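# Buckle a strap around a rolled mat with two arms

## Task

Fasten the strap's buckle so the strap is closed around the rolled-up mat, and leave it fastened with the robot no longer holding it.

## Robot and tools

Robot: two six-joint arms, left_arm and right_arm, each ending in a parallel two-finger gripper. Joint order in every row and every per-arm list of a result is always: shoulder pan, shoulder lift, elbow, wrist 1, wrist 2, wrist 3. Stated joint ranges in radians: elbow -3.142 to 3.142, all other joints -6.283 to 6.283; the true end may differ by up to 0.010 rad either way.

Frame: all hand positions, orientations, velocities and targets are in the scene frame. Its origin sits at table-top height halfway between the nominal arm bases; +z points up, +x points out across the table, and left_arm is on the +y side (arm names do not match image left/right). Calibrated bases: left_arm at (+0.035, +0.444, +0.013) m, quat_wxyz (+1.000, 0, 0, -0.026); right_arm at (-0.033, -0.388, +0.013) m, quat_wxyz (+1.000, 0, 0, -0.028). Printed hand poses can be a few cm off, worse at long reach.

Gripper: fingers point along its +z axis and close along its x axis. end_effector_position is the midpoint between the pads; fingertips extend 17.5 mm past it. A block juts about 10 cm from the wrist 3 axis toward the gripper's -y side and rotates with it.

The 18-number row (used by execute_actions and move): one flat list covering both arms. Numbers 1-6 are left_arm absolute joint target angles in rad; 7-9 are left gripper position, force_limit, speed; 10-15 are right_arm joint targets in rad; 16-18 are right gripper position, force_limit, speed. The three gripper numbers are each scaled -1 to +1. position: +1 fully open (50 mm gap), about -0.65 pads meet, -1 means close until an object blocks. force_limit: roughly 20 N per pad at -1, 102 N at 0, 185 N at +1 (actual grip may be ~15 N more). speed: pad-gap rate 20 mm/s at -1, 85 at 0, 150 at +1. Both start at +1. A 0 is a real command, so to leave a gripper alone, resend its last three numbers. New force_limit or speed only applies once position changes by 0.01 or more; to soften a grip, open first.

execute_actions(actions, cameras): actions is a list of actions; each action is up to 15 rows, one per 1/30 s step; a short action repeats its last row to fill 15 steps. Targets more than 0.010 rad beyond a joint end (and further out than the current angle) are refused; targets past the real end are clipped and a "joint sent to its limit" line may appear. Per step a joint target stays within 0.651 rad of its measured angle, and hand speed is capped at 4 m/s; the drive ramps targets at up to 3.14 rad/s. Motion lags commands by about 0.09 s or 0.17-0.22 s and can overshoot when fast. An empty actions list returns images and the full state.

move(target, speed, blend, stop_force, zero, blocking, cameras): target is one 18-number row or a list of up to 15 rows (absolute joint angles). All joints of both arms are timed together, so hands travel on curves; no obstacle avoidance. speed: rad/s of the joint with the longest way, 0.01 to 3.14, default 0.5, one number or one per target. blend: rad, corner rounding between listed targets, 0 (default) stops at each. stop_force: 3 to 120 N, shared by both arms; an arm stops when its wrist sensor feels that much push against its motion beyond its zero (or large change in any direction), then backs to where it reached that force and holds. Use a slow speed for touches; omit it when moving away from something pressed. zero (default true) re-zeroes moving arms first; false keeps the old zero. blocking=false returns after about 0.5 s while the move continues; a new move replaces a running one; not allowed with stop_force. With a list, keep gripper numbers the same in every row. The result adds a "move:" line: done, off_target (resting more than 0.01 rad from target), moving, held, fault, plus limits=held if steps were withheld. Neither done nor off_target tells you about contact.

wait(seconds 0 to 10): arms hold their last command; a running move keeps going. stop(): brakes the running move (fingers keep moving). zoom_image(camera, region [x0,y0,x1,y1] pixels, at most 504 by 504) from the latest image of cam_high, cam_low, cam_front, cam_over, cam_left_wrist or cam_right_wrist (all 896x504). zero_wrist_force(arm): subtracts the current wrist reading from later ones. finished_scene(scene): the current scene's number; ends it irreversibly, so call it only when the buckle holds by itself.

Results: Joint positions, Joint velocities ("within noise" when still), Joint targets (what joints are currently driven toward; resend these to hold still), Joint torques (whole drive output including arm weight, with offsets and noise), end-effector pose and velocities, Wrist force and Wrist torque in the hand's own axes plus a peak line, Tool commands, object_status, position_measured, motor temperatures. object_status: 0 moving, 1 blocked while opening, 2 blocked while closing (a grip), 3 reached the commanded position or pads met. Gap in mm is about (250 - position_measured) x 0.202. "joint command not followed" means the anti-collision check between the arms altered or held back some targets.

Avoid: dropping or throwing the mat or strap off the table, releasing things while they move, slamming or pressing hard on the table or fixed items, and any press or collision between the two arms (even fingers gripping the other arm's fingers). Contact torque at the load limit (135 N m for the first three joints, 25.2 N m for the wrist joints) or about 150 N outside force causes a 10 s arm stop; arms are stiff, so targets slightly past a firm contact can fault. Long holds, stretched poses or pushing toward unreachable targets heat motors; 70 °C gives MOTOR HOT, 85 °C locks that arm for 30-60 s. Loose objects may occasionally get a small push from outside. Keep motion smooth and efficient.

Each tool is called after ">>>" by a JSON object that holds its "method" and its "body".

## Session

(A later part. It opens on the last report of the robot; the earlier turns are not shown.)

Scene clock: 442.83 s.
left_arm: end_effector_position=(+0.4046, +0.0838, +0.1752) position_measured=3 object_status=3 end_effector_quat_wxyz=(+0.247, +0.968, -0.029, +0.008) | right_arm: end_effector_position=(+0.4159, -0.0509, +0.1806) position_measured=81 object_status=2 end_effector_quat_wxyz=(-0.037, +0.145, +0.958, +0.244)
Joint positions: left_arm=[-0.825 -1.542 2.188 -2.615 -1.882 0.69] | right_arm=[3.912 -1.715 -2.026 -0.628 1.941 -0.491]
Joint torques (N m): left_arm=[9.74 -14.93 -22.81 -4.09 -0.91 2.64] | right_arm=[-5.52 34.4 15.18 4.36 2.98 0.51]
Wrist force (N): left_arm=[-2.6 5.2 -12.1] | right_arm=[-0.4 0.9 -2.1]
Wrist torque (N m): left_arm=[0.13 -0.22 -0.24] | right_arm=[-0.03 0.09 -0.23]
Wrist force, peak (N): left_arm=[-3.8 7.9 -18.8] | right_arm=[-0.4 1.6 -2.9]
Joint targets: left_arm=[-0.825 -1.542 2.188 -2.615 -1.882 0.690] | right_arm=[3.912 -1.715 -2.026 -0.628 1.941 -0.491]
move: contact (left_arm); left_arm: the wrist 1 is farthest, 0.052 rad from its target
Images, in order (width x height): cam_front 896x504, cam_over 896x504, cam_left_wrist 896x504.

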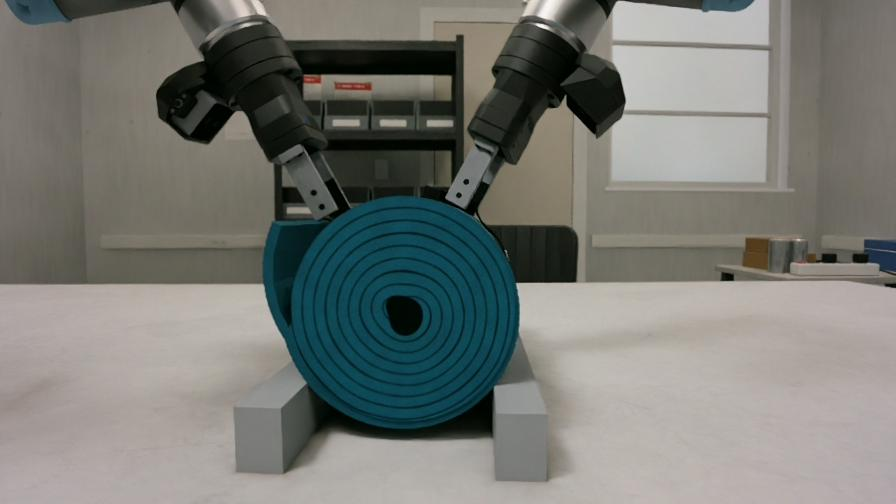

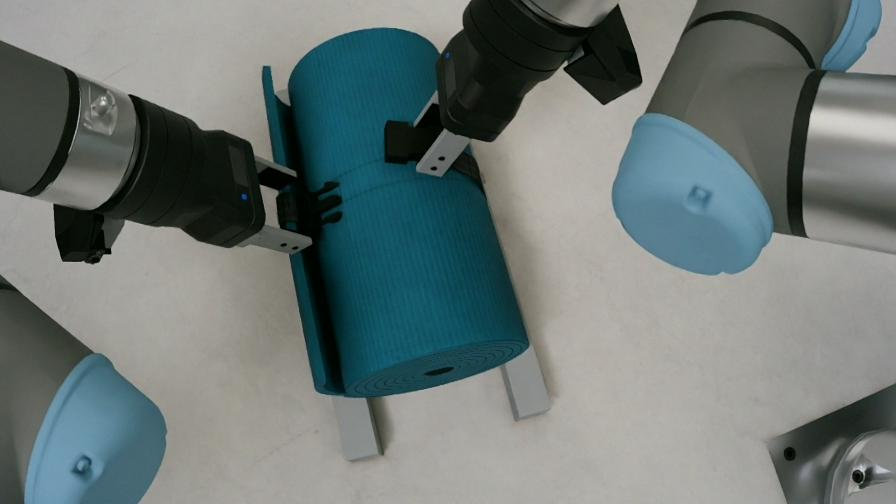

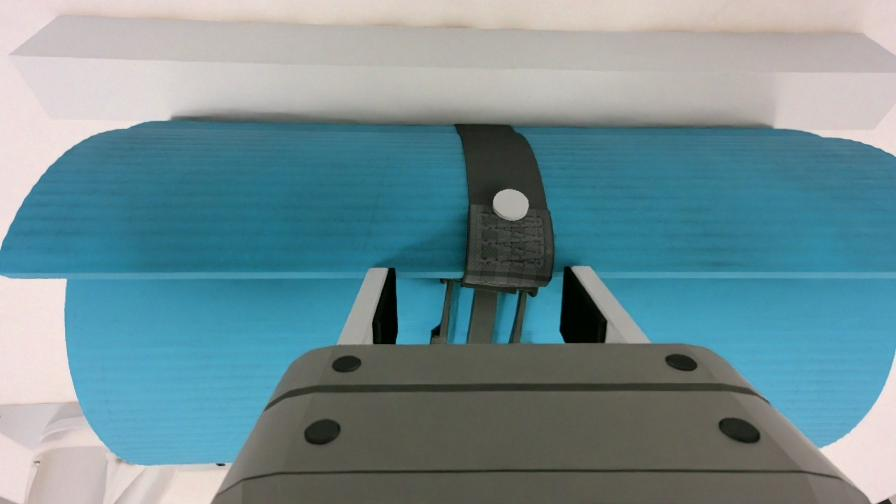

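>>> {"method": "move", "body": {"target": [-0.8193,-1.5344,2.1587,-2.5906,-1.8843,0.696,1,-1,-0.5,3.912,-1.715,-2.026,-0.628,1.941,-0.491,-1,-1,-1], "speed": 0.15}}

>>> {"method": "move", "body": {"target": [-0.840,-1.470,2.1732,-2.6756,-1.8763,0.676,1,-1,-0.5,3.912,-1.715,-2.026,-0.628,1.941,-0.491,-1,-1,-1], "speed": 0.06, "stop_force": 12, "cameras": ["cam_left_wrist","cam_over"]}}

>>> {"method": "zoom_image", "body": {"camera": "cam_over", "region": [230, 120, 410, 270]}}

Scene clock: 453.47 s.
left_arm: end_effector_position=(+0.4114, +0.0797, +0.1816) position_measured=3 object_status=3 end_effector_quat_wxyz=(+0.247, +0.969, -0.029, +0.007) | right_arm: end_effector_position=(+0.4159, -0.0509, +0.1806) position_measured=81 object_status=2 end_effector_quat_wxyz=(-0.037, +0.145, +0.958, +0.244)
Joint positions: left_arm=[-0.819 -1.534 2.159 -2.59 -1.884 0.696] | right_arm=[3.912 -1.715 -2.026 -0.628 1.941 -0.491]
Joint torques (N m): left_arm=[0.32 -28.03 -15.38 -5.78 -1.71 0.89] | right_arm=[-5.85 35.01 14.82 4.24 3.03 0.46]
Wrist force (N): left_arm=[-0.7 -0.3 0.4] | right_arm=[-0.6 0.0 -2.5]
Wrist torque (N m): left_arm=[-0.01 0.14 -0.17] | right_arm=[-0.04 0.08 -0.22]
Wrist force, peak (N): left_arm=[-2.2 5.3 -12.4] | right_arm=[-0.4 0.2 -3.0]
Joint targets: left_arm=[-0.819 -1.534 2.159 -2.591 -1.884 0.696] | right_arm=[3.912 -1.715 -2.026 -0.628 1.941 -0.491]
move: done

Scene clock: 454.93 s.
left_arm: end_effector_position=(+0.4115, +0.0749, +0.1734) position_measured=3 object_status=3 end_effector_quat_wxyz=(+0.247, +0.969, -0.029, +0.007) | right_arm: end_effector_position=(+0.4159, -0.0509, +0.1806) position_measured=81 object_status=2 end_effector_quat_wxyz=(-0.037, +0.145, +0.958, +0.244)
Joint positions: left_arm=[-0.826 -1.514 2.163 -2.618 -1.882 0.69] | right_arm=[3.912 -1.715 -2.026 -0.628 1.941 -0.491]
Joint torques (N m): left_arm=[9.8 -15.78 -22.14 -3.54 -0.84 2.48] | right_arm=[-5.7 34.55 15.58 4.27 2.82 0.51]
Wrist force (N): left_arm=[-1.9 6.6 -12.5] | right_arm=[-0.3 0.6 -1.8]
Wrist torque (N m): left_arm=[0.12 -0.07 -0.18] | right_arm=[-0.02 0.08 -0.23]
Wrist force, peak (N): left_arm=[-3.3 11.0 -19.7] | right_arm=[-0.5 0.3 -2.9]
Joint targets: left_arm=[-0.826 -1.514 2.163 -2.618 -1.882 0.690] | right_arm=[3.912 -1.715 -2.026 -0.628 1.941 -0.491]
move: contact (left_arm); left_arm: the wrist 1 is farthest, 0.057 rad from its target
Images, in order (width x height): cam_over 896x504, cam_left_wrist 896x504.

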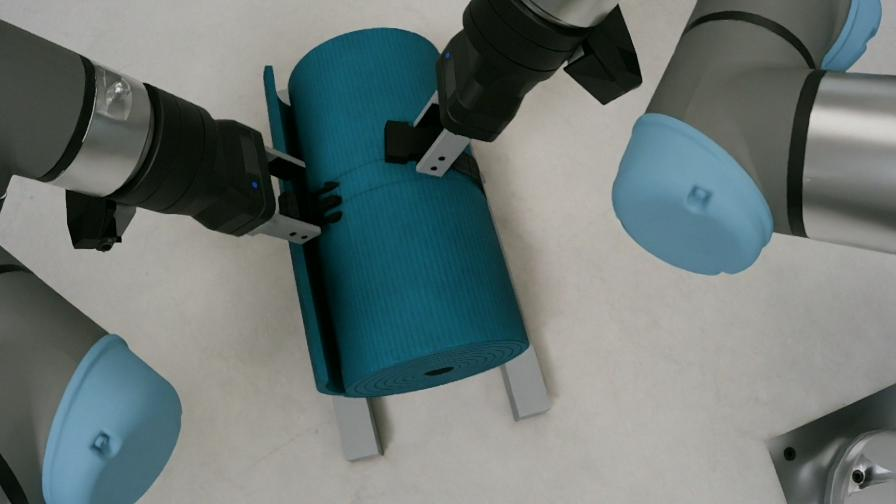

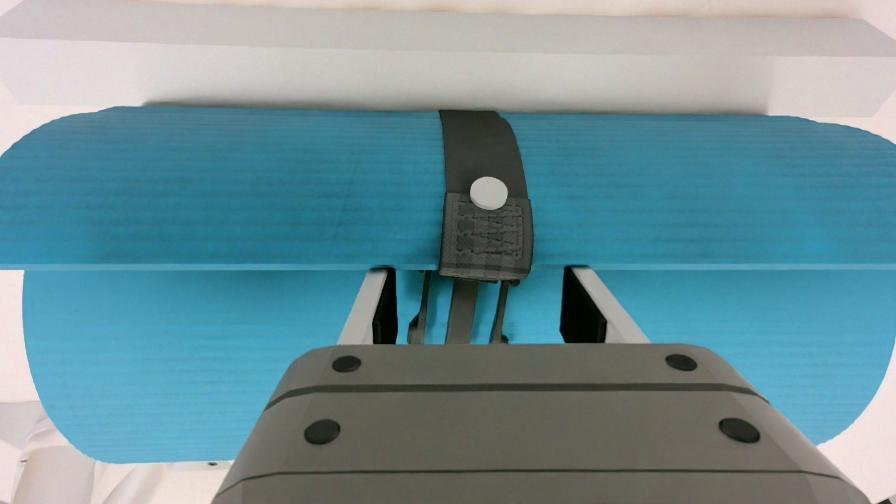

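Scaled by 2.800.

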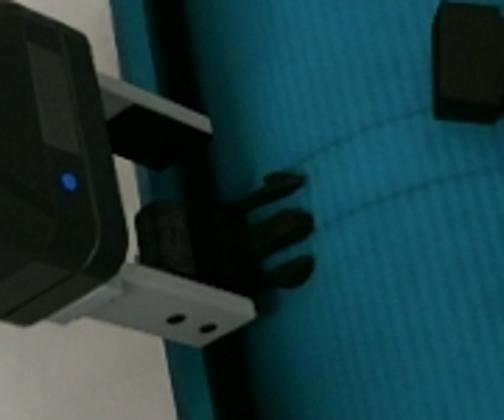

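>>> {"method": "move", "body": {"target": [-0.827,-1.539,2.158,-2.588,-1.881,0.689,1,-1,-0.5,3.912,-1.715,-2.026,-0.628,1.941,-0.491,-1,-1,-1], "speed": 0.15}}

>>> {"method": "move", "body": {"target": [-0.849,-1.471,2.1736,-2.677,-1.873,0.668,1,-1,-0.5,3.912,-1.715,-2.026,-0.628,1.941,-0.491,-1,-1,-1], "speed": 0.06, "stop_force": 15, "cameras": ["cam_left_wrist","cam_over"]}}

>>> {"method": "zoom_image", "body": {"camera": "cam_over", "region": [230, 120, 410, 270]}}

Scene clock: 468.43 s.
left_arm: end_effector_position=(+0.4091, +0.0774, +0.1837) position_measured=3 object_status=3 end_effector_quat_wxyz=(+0.247, +0.969, -0.029, +0.008) end_effector_velocity=(+0.000, -0.001, +0.000) end_effector_angular_velocity=(-0.003, -0.001, -0.001) | right_arm: end_effector_position=(+0.4159, -0.0509, +0.1806) position_measured=81 object_status=2 end_effector_quat_wxyz=(-0.037, +0.145, +0.958, +0.244)
Joint positions: left_arm=[-0.827 -1.539 2.158 -2.588 -1.881 0.689] | right_arm=[3.912 -1.715 -2.026 -0.628 1.941 -0.491]
Joint velocities: left_arm=[0 0.002 0 -0.005 -0.001 0] | right_arm=[within noise]
Joint torques (N m): left_arm=[-7.65 -17 -20.94 -5.96 0.89 -2.47] | right_arm=[-5.43 34.32 15.7 4.21 2.84 0.45]
Wrist force (N): left_arm=[-0.5 -0.1 0.6] | right_arm=[-0.5 0.0 -2.9]
Wrist torque (N m): left_arm=[0.01 0.12 -0.05] | right_arm=[-0.02 0.07 -0.21]
Wrist force, peak (N): left_arm=[-1.9 6.9 -12.8] | right_arm=[-0.4 0.0 -3.0]
Joint targets: left_arm=[-0.827 -1.539 2.158 -2.588 -1.881 0.689] | right_arm=[3.912 -1.715 -2.026 -0.628 1.941 -0.491]
move: done

Scene clock: 470.73 s.
left_arm: end_effector_position=(+0.4089, +0.0647, +0.1604) position_measured=3 object_status=3 end_effector_quat_wxyz=(+0.247, +0.969, -0.029, +0.007) | right_arm: end_effector_position=(+0.4159, -0.0509, +0.1806) position_measured=81 object_status=2 end_effector_quat_wxyz=(-0.037, +0.145, +0.958, +0.244)
Joint positions: left_arm=[-0.846 -1.481 2.171 -2.664 -1.874 0.671] | right_arm=[3.912 -1.715 -2.026 -0.628 1.941 -0.491]
Joint torques (N m): left_arm=[5.73 -15.86 -24.27 -4.36 -1.48 2.12] | right_arm=[-5.74 34.41 15.22 4.12 2.93 0.46]
Wrist force (N): left_arm=[-1.7 -1.4 -16.7] | right_arm=[-0.4 -0.4 -2.1]
Wrist torque (N m): left_arm=[-0.15 -0.39 -0.02] | right_arm=[-0.06 0.07 -0.22]
Wrist force, peak (N): left_arm=[-5.6 -7.2 -40.4] | right_arm=[-0.4 -0.2 -3.0]
Joint targets: left_arm=[-0.846 -1.481 2.171 -2.664 -1.874 0.671] | right_arm=[3.912 -1.715 -2.026 -0.628 1.941 -0.491]
move: contact (left_arm); left_arm: the wrist 1 is farthest, 0.013 rad from its target
Images, in order (width x height): cam_over 896x504, cam_left_wrist 896x504.

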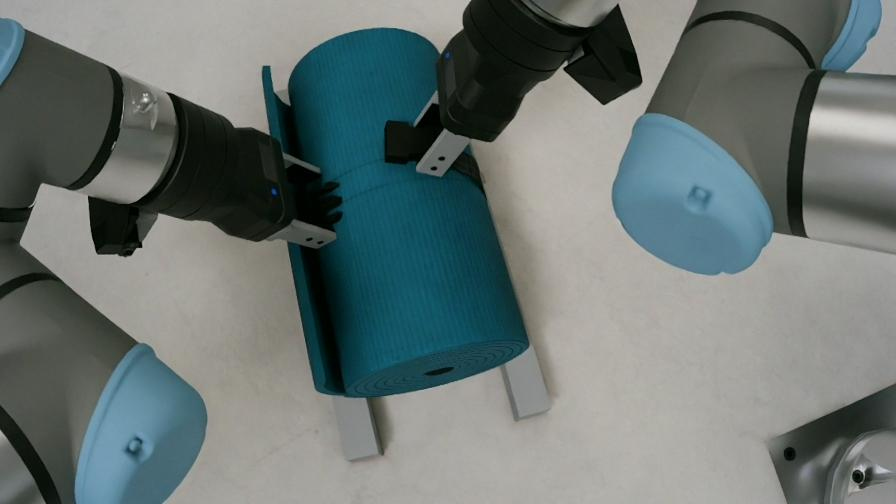

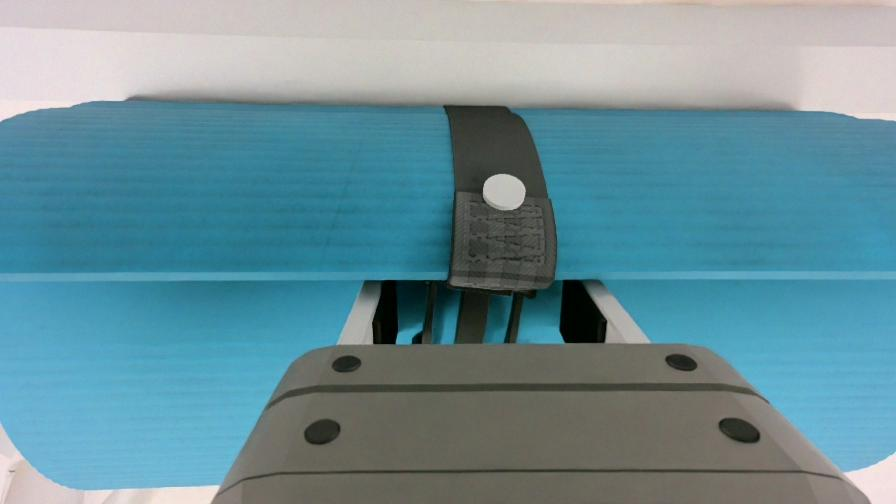

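Scaled by 2.800.

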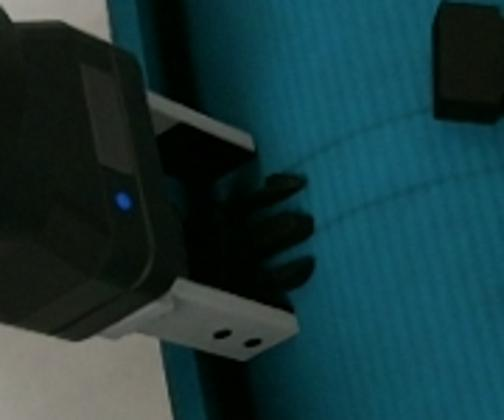

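>>> {"method": "execute_actions", "body": {"actions": [[[-0.846,-1.481,2.171,-2.664,-1.874,0.671,-1,-1,-1,3.912,-1.715,-2.026,-0.628,1.941,-0.491,-1,-1,-1]],[[-0.846,-1.481,2.171,-2.664,-1.874,0.671,-1,-1,-1,3.912,-1.715,-2.026,-0.628,1.941,-0.491,-1,-1,-1]]], "cameras": ["cam_left_wrist","cam_over"]}}

>>> {"method": "zoom_image", "body": {"camera": "cam_over", "region": [230, 120, 410, 270]}}

Scene clock: 475.73 s.
left_arm: end_effector_position=(+0.4089, +0.0645, +0.1605) position_measured=83 object_status=2 end_effector_quat_wxyz=(+0.247, +0.969, -0.029, +0.007) | right_arm: end_effector_position=(+0.4159, -0.0509, +0.1806) position_measured=81 object_status=2 end_effector_quat_wxyz=(-0.037, +0.145, +0.958, +0.244)
Joint positions: left_arm=[-0.846 -1.481 2.171 -2.664 -1.874 0.671] | right_arm=[3.912 -1.715 -2.026 -0.628 1.941 -0.491]
Joint torques (N m): left_arm=[-7.31 -17.8 -27.91 -4.32 1.48 -2.45] | right_arm=[-5.68 34.24 15.35 4.04 2.77 0.45]
Wrist force (N): left_arm=[-5.1 -2.4 -6.5] | right_arm=[-0.8 -0.1 -2.2]
Wrist torque (N m): left_arm=[-0.08 -0.02 0.01] | right_arm=[-0.05 0.08 -0.22]
Wrist force, peak (N): left_arm=[-10.7 -3.5 -16.1] | right_arm=[-1.2 -0.4 -2.4]
Joint targets: left_arm=[-0.846 -1.481 2.171 -2.664 -1.874 0.671] | right_arm=[3.912 -1.715 -2.026 -0.628 1.941 -0.491]
Images, in order (width x height): cam_over 896x504, cam_left_wrist 896x504.

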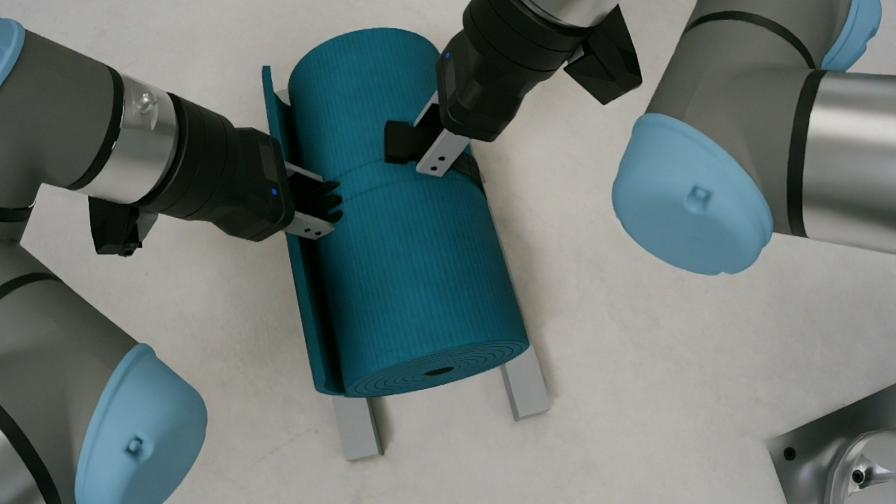

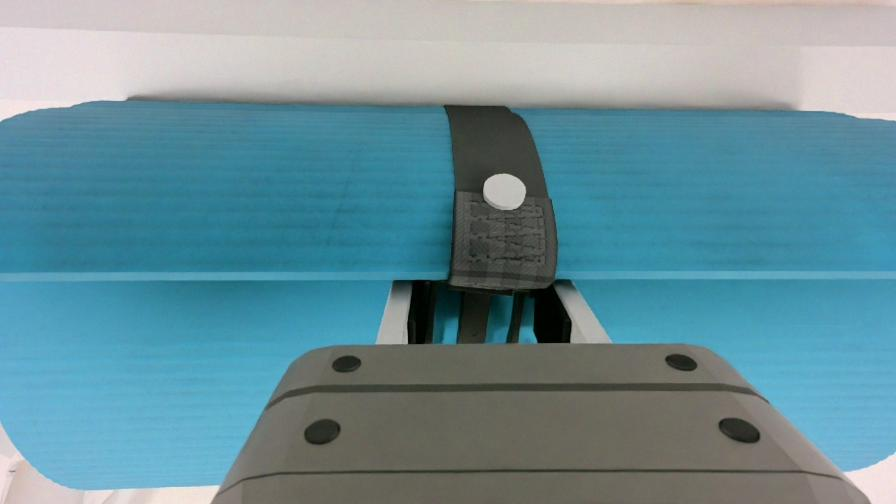

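Scaled by 2.800.

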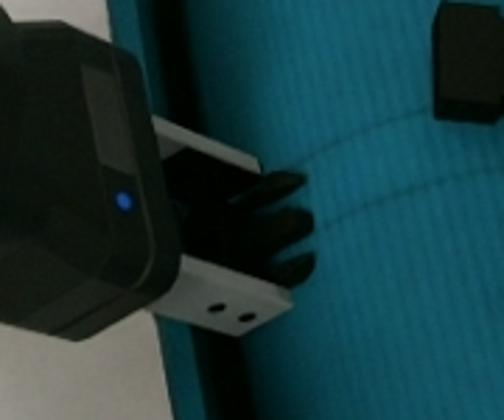

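>>> {"method": "move", "body": {"target": [[-0.846,-1.481,2.171,-2.664,-1.874,0.671,-1,-1,-1,3.912,-1.715,-2.026,-0.628,1.941,-0.491,1,-1,0],[-0.846,-1.481,2.171,-2.664,-1.874,0.671,-1,-1,-1,3.890,-1.664,-2.005,-0.708,1.9485,-0.514,1,-1,0],[-0.846,-1.481,2.171,-2.664,-1.874,0.671,-1,-1,-1,3.669,-1.825,-2.203,-0.068,2.418,-0.514,1,-1,0]], "speed": 0.3, "blend": [0,0.02,0], "cameras": ["cam_right_wrist","cam_over"]}}

>>> {"method": "zoom_image", "body": {"camera": "cam_right_wrist", "region": [250, 100, 654, 330]}}

Scene clock: 515.60 s.
left_arm: end_effector_position=(+0.4089, +0.0645, +0.1605) position_measured=83 object_status=2 end_effector_quat_wxyz=(+0.247, +0.969, -0.029, +0.007) | right_arm: end_effector_position=(+0.4161, -0.0907, +0.2002) position_measured=3 object_status=3 end_effector_quat_wxyz=(-0.071, +0.132, +0.868, +0.474)
Joint positions: left_arm=[-0.846 -1.481 2.171 -2.664 -1.874 0.671] | right_arm=[3.669 -1.825 -2.203 -0.068 2.418 -0.514]
Joint torques (N m): left_arm=[-4.48 -26.59 -21.64 -4.19 -1.34 -2.34] | right_arm=[4.2 37.77 25.63 4.28 -0.49 1.56]
Wrist force (N): left_arm=[-5.0 -2.2 -6.7] | right_arm=[-1.1 -0.5 0.3]
Wrist torque (N m): left_arm=[-0.08 -0.04 0.01] | right_arm=[-0.04 0.42 -0.42]
Wrist force, peak (N): left_arm=[-5.3 -2.4 -6.7] | right_arm=[7.1 -0.4 -12.5]
Joint targets: left_arm=[-0.846 -1.481 2.171 -2.664 -1.874 0.671] | right_arm=[3.669 -1.825 -2.203 -0.068 2.418 -0.514]
move: done
Images, in order (width x height): cam_over 896x504, cam_right_wrist 896x504.

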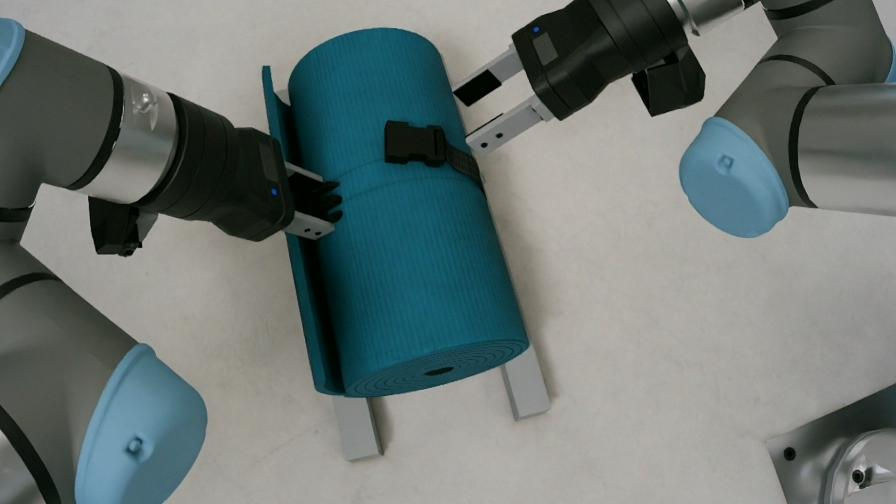

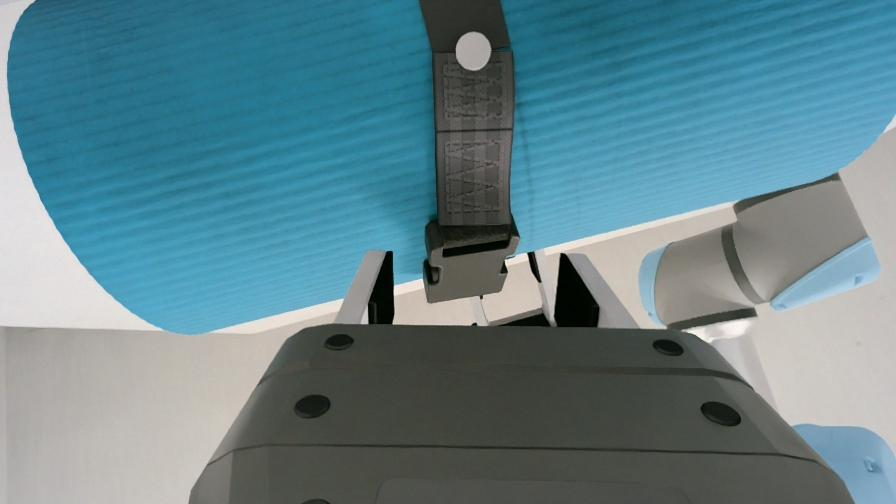

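Scaled by 1.248.

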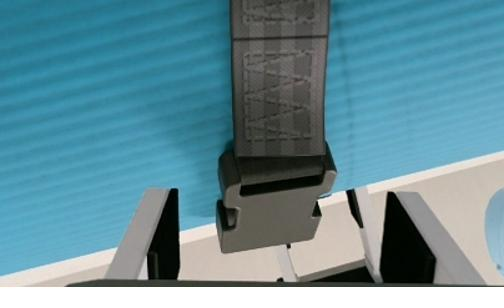

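>>> {"method": "move", "body": {"target": [-0.846,-1.481,2.171,-2.664,-1.874,0.671,-1,-1,-1,3.7366,-1.9048,-2.1926,0.0595,2.3778,-0.4345,1,-1,-0.8], "speed": 0.1, "stop_force": 10, "cameras": ["cam_right_wrist","cam_over"]}}

>>> {"method": "zoom_image", "body": {"camera": "cam_over", "region": [350, 90, 530, 220]}}

Scene clock: 520.73 s.
left_arm: end_effector_position=(+0.4089, +0.0645, +0.1605) position_measured=83 object_status=2 end_effector_quat_wxyz=(+0.247, +0.969, -0.029, +0.007) | right_arm: end_effector_position=(+0.4162, -0.0616, +0.1818) position_measured=3 object_status=3 end_effector_quat_wxyz=(-0.071, +0.131, +0.868, +0.474)
Joint positions: left_arm=[-0.846 -1.481 2.171 -2.664 -1.874 0.671] | right_arm=[3.727 -1.893 -2.194 0.041 2.383 -0.446]
Joint torques (N m): left_arm=[-3.13 -26.4 -17.42 -4.17 -1.32 -2.39] | right_arm=[10.42 21.67 5.01 4.26 3.71 1.03]
Wrist force (N): left_arm=[-4.0 -2.9 -7.0] | right_arm=[-1.7 -1.6 -9.9]
Wrist torque (N m): left_arm=[-0.10 -0.03 0.02] | right_arm=[0.03 0.08 -0.42]
Wrist force, peak (N): left_arm=[-4.6 -6.9 -7.7] | right_arm=[0.9 -3.8 -44.1]
Joint targets: left_arm=[-0.846 -1.481 2.171 -2.664 -1.874 0.671] | right_arm=[3.727 -1.894 -2.194 0.041 2.383 -0.446]
move: contact (right_arm); right_arm: the wrist 1 is farthest, 0.018 rad from its target
Images, in order (width x height): cam_over 896x504, cam_right_wrist 896x504.

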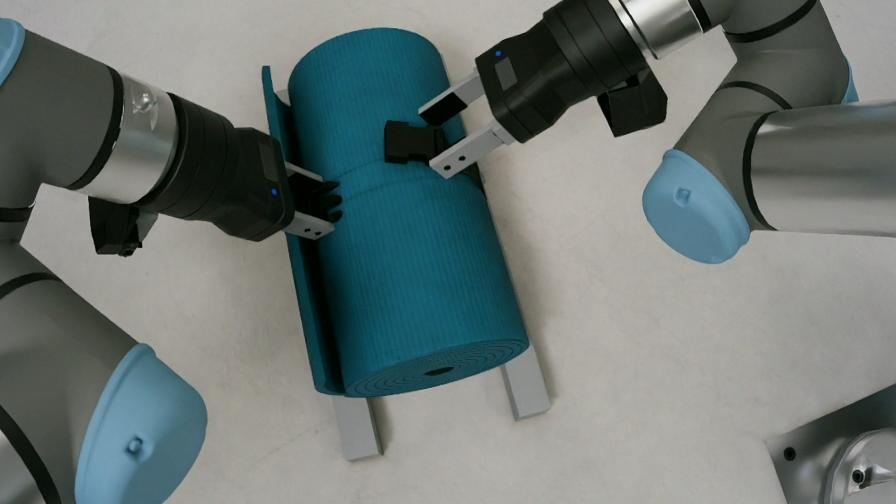

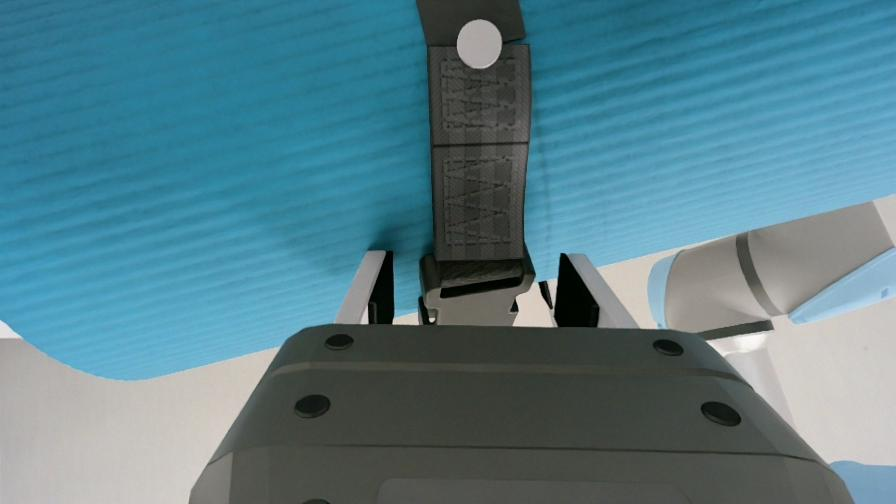

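Scaled by 2.800.

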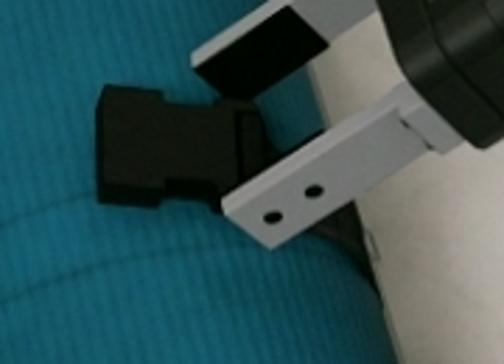

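>>> {"method": "execute_actions", "body": {"actions": [[[-0.846,-1.481,2.171,-2.664,-1.874,0.671,-1,-1,-1,3.727,-1.894,-2.194,0.041,2.383,-0.446,-1,-0.9,-1]],[[-0.846,-1.481,2.171,-2.664,-1.874,0.671,-1,-1,-1,3.727,-1.894,-2.194,0.041,2.383,-0.446,-1,-0.9,-1]]], "cameras": ["cam_right_wrist","cam_over"]}}

>>> {"method": "zoom_image", "body": {"camera": "cam_over", "region": [350, 90, 530, 220]}}

Scene clock: 527.33 s.
left_arm: end_effector_position=(+0.4089, +0.0645, +0.1605) position_measured=83 object_status=2 end_effector_quat_wxyz=(+0.247, +0.969, -0.029, +0.007) | right_arm: end_effector_position=(+0.4163, -0.0616, +0.1813) position_measured=82 object_status=2 end_effector_quat_wxyz=(-0.072, +0.132, +0.868, +0.474)
Joint positions: left_arm=[-0.846 -1.481 2.171 -2.664 -1.874 0.671] | right_arm=[3.727 -1.894 -2.194 0.041 2.383 -0.446]
Joint torques (N m): left_arm=[-1.29 -26.04 -18.2 -4.14 -1.35 -2.31] | right_arm=[1.91 27.88 21.79 3.67 -0.59 -1.22]
Wrist force (N): left_arm=[-3.8 -1.9 -6.9] | right_arm=[-1.5 -0.7 -0.3]
Wrist torque (N m): left_arm=[-0.09 -0.01 -0.01] | right_arm=[-0.07 0.39 -0.43]
Wrist force, peak (N): left_arm=[-4.1 -3.0 -7.6] | right_arm=[-5.4 4.3 -9.1]
Joint targets: left_arm=[-0.846 -1.481 2.171 -2.664 -1.874 0.671] | right_arm=[3.727 -1.894 -2.194 0.041 2.383 -0.446]
Images, in order (width x height): cam_over 896x504, cam_right_wrist 896x504.

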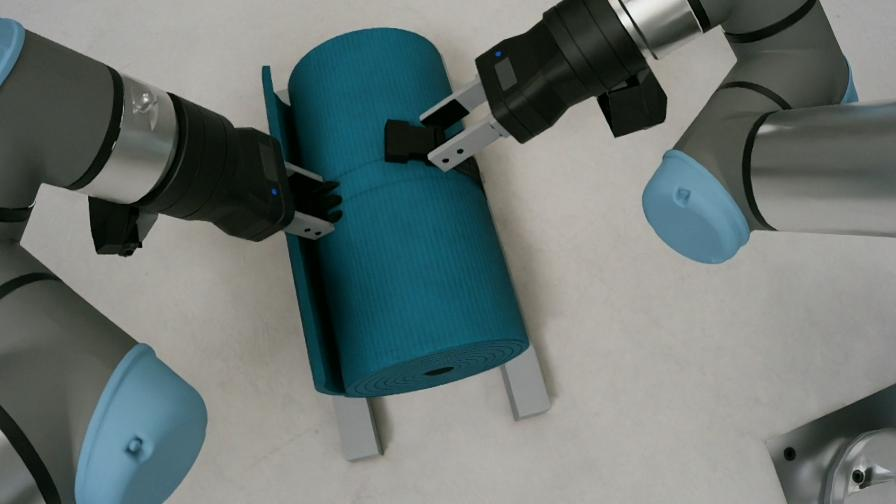

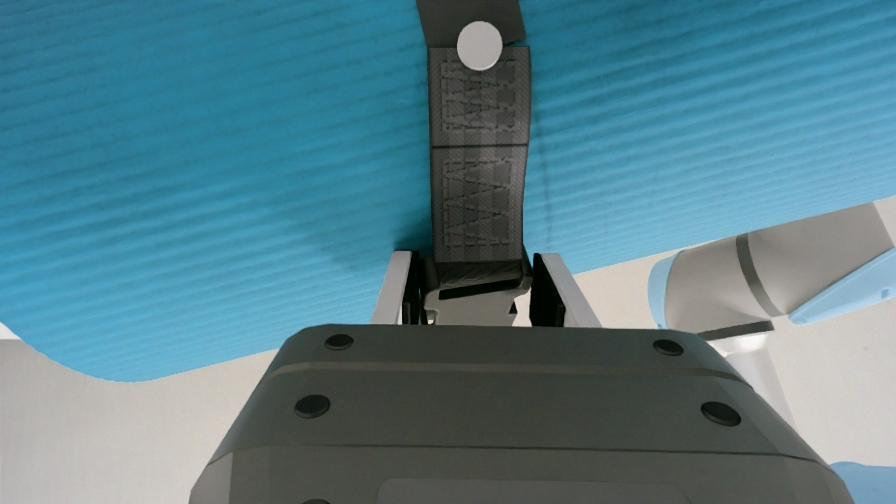

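Scaled by 2.800.

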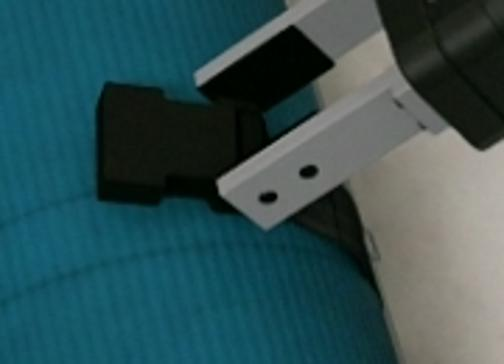

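>>> {"method": "move", "body": {"target": [-0.9873,-1.4479,1.8573,-2.0665,-1.6214,0.589,-1,-1,-1,3.9482,-1.6503,-1.9422,-0.7636,1.9287,-0.695,-1,-0.9,-1], "speed": 0.2, "stop_force": 25, "cameras": ["all"]}}

>>> {"method": "zoom_image", "body": {"camera": "cam_over", "region": [250, 90, 500, 260]}}

>>> {"method": "zoom_image", "body": {"camera": "cam_front", "region": [260, 90, 540, 270]}}

Scene clock: 548.10 s.
left_arm: end_effector_position=(+0.4093, +0.0635, +0.1607) position_measured=83 object_status=2 end_effector_quat_wxyz=(+0.241, +0.970, -0.029, +0.007) | right_arm: end_effector_position=(+0.4089, -0.0338, +0.2353) position_measured=251 object_status=3 end_effector_quat_wxyz=(-0.007, +0.029, +0.969, +0.247)
Joint positions: left_arm=[-0.85 -1.48 2.161 -2.645 -1.866 0.668] | right_arm=[3.948 -1.65 -1.942 -0.764 1.929 -0.695]
Joint torques (N m): left_arm=[-0.41 -26.37 -22.23 -8.08 -0.01 1.67] | right_arm=[-7.03 16.38 13.36 2.27 3.26 1.57]
Wrist force (N): left_arm=[-9.8 -16.5 -26.5] | right_arm=[-0.7 0.9 0.0]
Wrist torque (N m): left_arm=[-0.24 -0.41 0.28] | right_arm=[0.12 0.14 -0.11]
Wrist force, peak (N): left_arm=[-14.7 -26.7 -34.3] | right_arm=[6.9 -8.9 -28.9]
Joint targets: left_arm=[-0.850 -1.480 2.161 -2.645 -1.866 0.668] | right_arm=[3.948 -1.650 -1.942 -0.764 1.929 -0.695]
move: contact (left_arm); left_arm: the wrist 1 is farthest, 0.579 rad from its target

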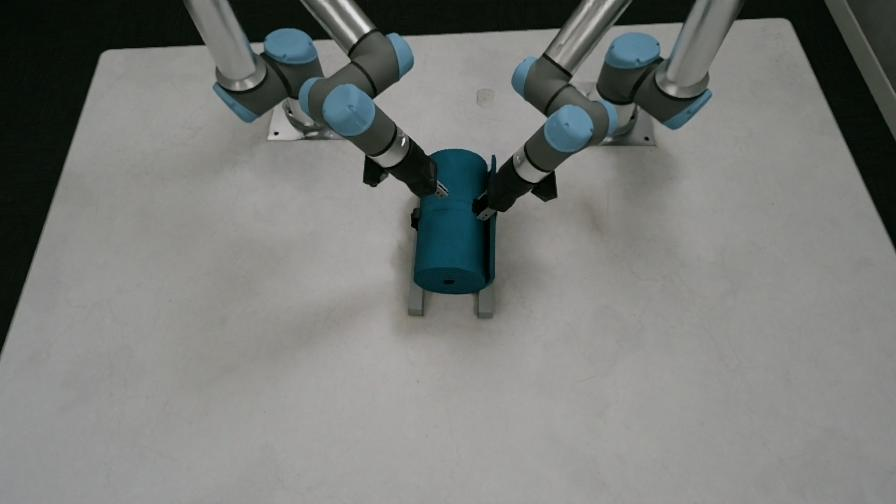

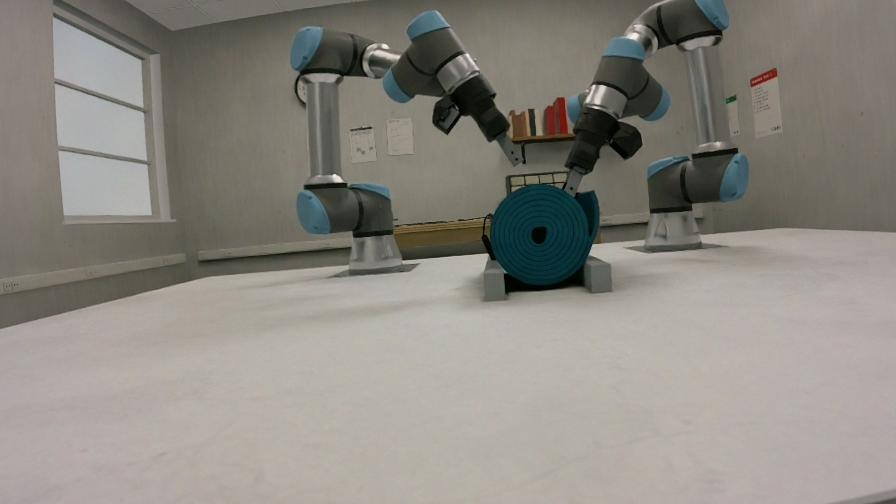

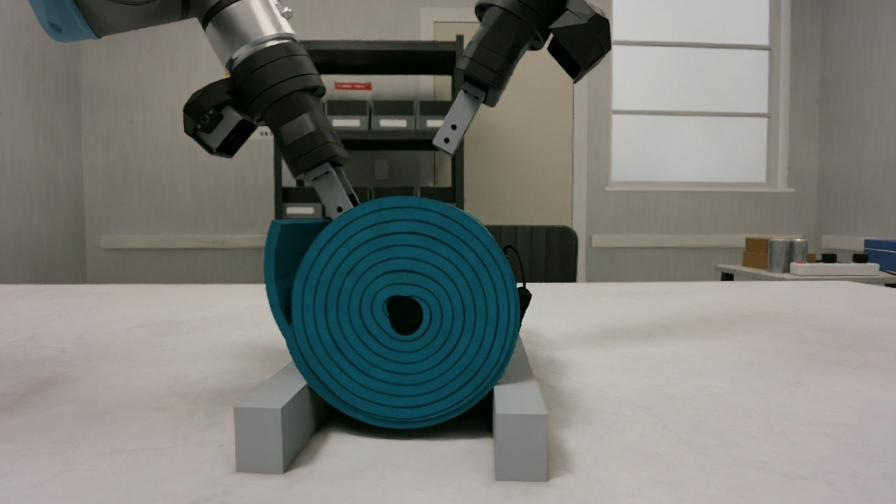

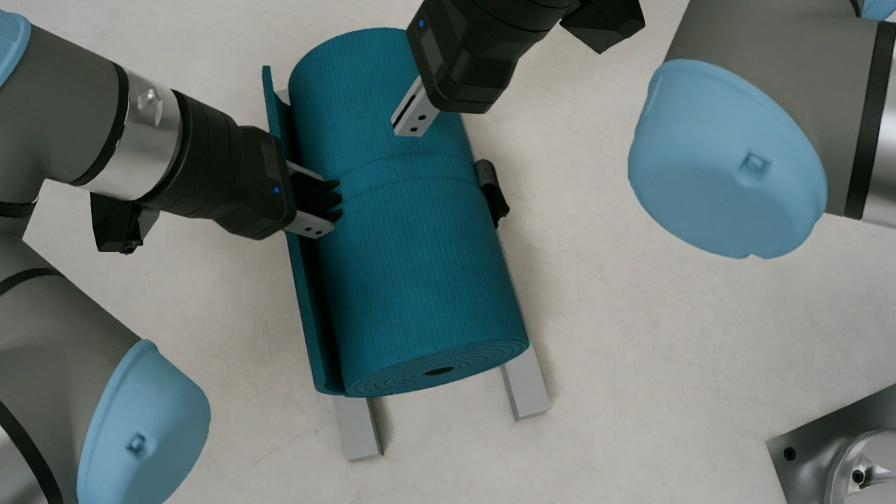

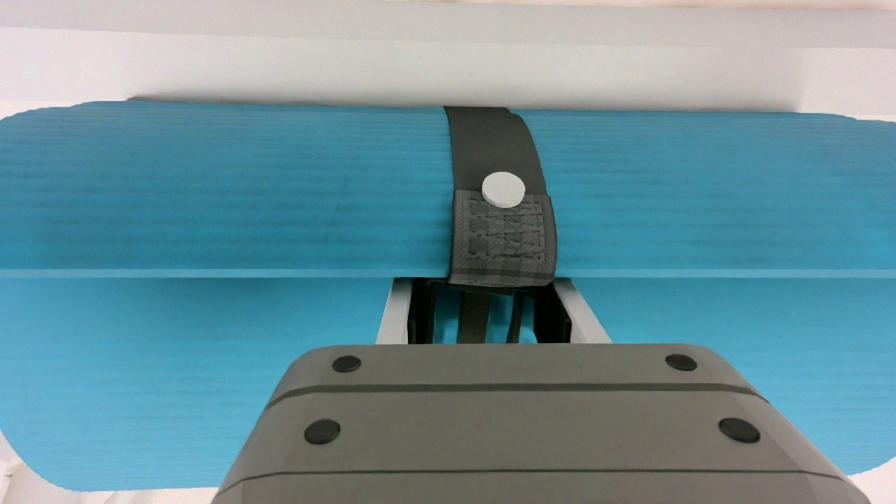

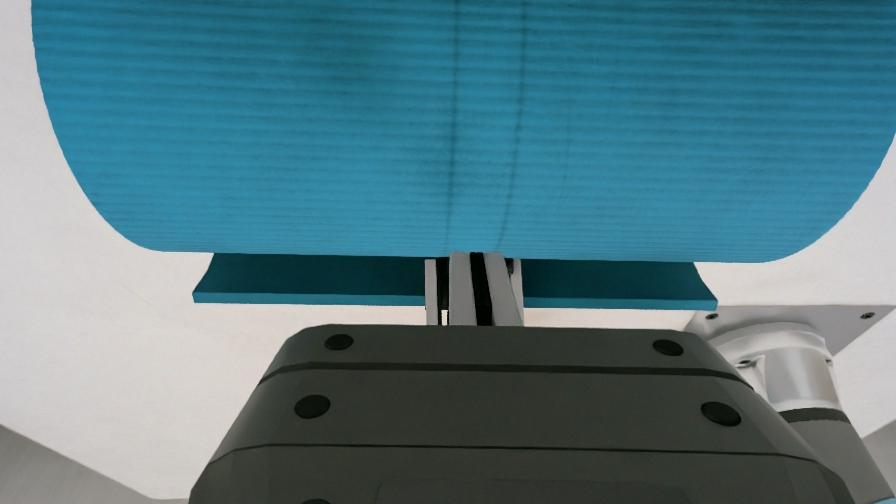

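Scaled by 2.016.

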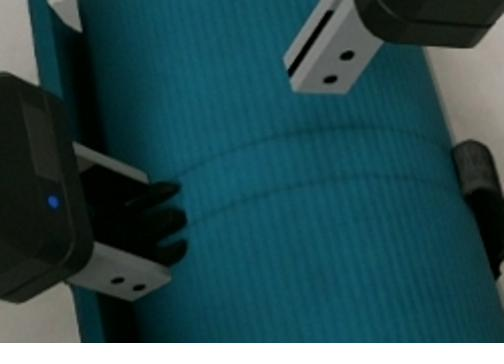

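Scaled by 1.800.

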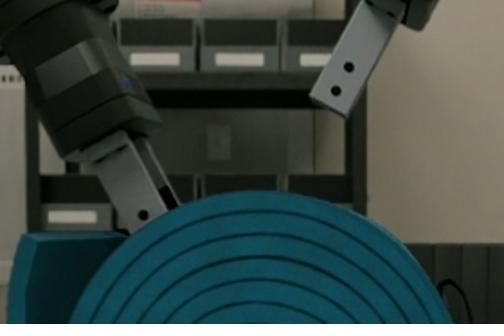

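>>> {"method": "move", "body": {"target": [-0.8593,-1.5072,2.1238,-2.5947,-1.8687,0.657,-1,-1,-1,3.5258,-1.7565,-2.2485,-0.2421,2.4923,-0.95,1,-0.9,-1], "speed": 0.3, "cameras": ["cam_front","cam_over","cam_left_wrist","cam_right_wrist"]}}

>>> {"method": "zoom_image", "body": {"camera": "cam_right_wrist", "region": [300, 0, 600, 330]}}

>>> {"method": "zoom_image", "body": {"camera": "cam_front", "region": [260, 90, 600, 340]}}

Scene clock: 561.47 s.
left_arm: end_effector_position=(+0.4093, +0.0546, +0.1846) position_measured=83 object_status=2 end_effector_quat_wxyz=(+0.247, +0.969, -0.029, +0.007) | right_arm: end_effector_position=(+0.4097, -0.1600, +0.1995) position_measured=3 object_status=0 end_effector_quat_wxyz=(-0.014, +0.026, +0.877, +0.479)
Joint positions: left_arm=[-0.859 -1.507 2.124 -2.595 -1.869 0.657] | right_arm=[3.526 -1.757 -2.249 -0.242 2.492 -0.95]
Joint torques (N m): left_arm=[2.15 -21.14 -14.01 -6 -1.47 0.39] | right_arm=[-6.11 35.25 25.76 4.85 3.99 -0.1]
Wrist force (N): left_arm=[-0.9 -0.8 0.7] | right_arm=[-1.6 0.3 0.8]
Wrist torque (N m): left_arm=[-0.09 0.17 -0.04] | right_arm=[0.12 0.42 -0.41]
Wrist force, peak (N): left_arm=[-9.7 -16.5 -27.1] | right_arm=[-0.2 2.9 -0.3]
Joint targets: left_arm=[-0.859 -1.507 2.124 -2.595 -1.869 0.657] | right_arm=[3.526 -1.756 -2.249 -0.242 2.492 -0.950]
move: done
Images, in order (width x height): cam_front 896x504, cam_over 896x504, cam_left_wrist 896x504, cam_right_wrist 896x504.

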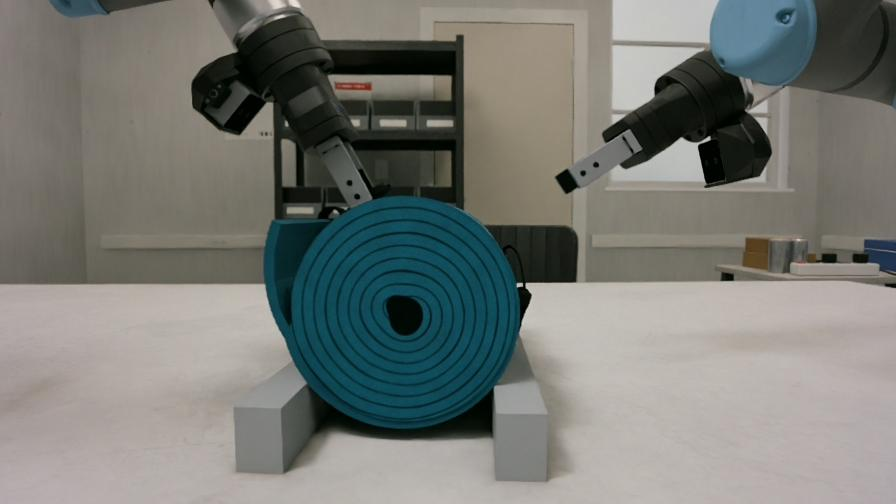

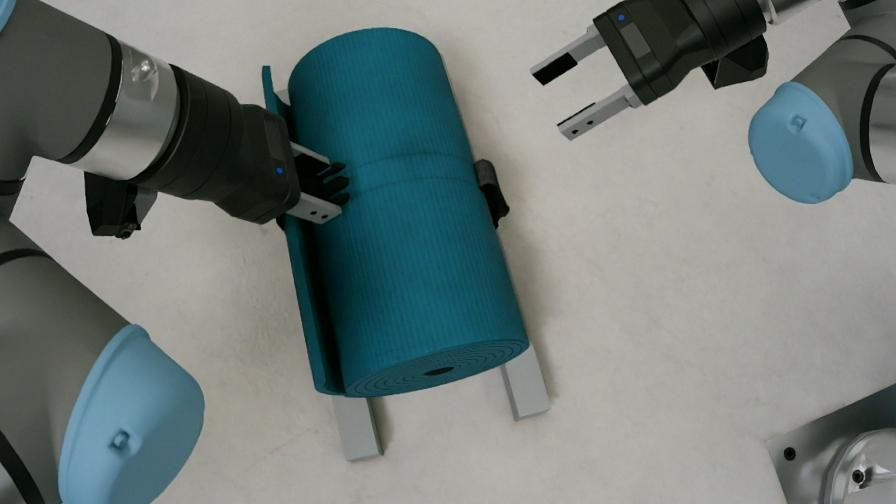

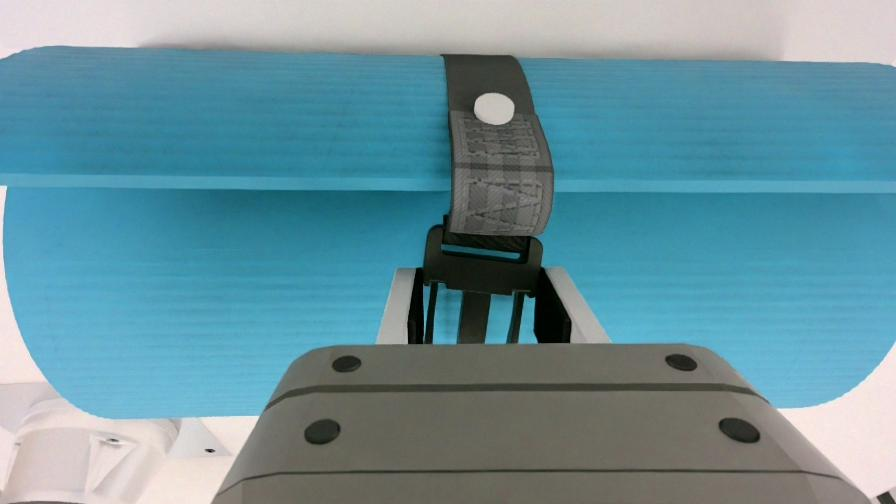

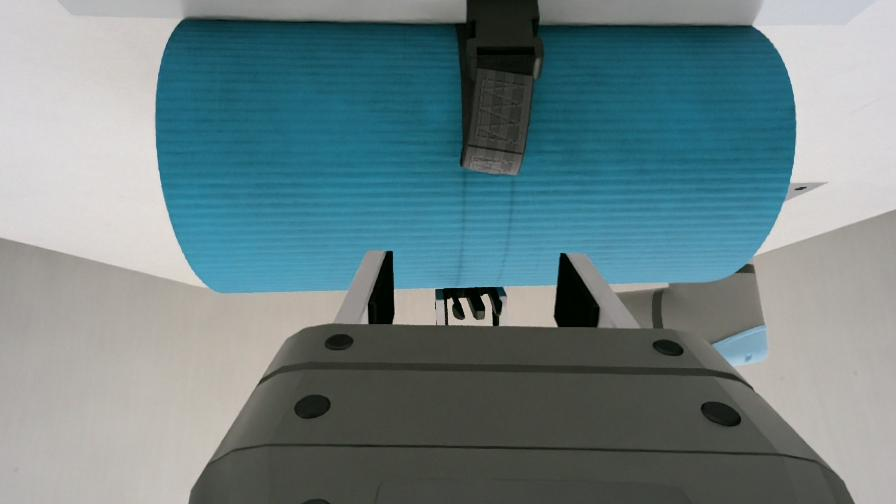

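Scaled by 1.527.

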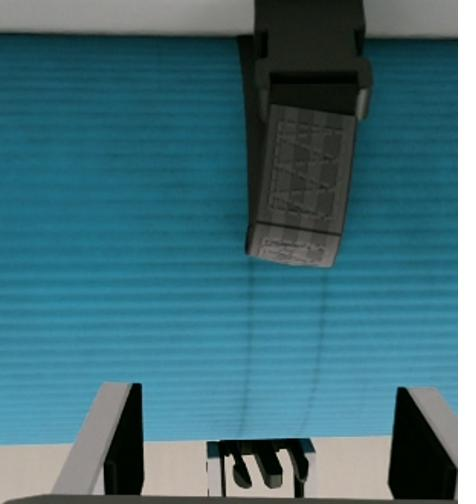

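Scaled by 1.482.

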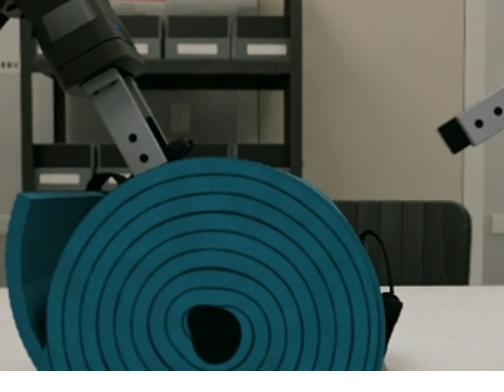

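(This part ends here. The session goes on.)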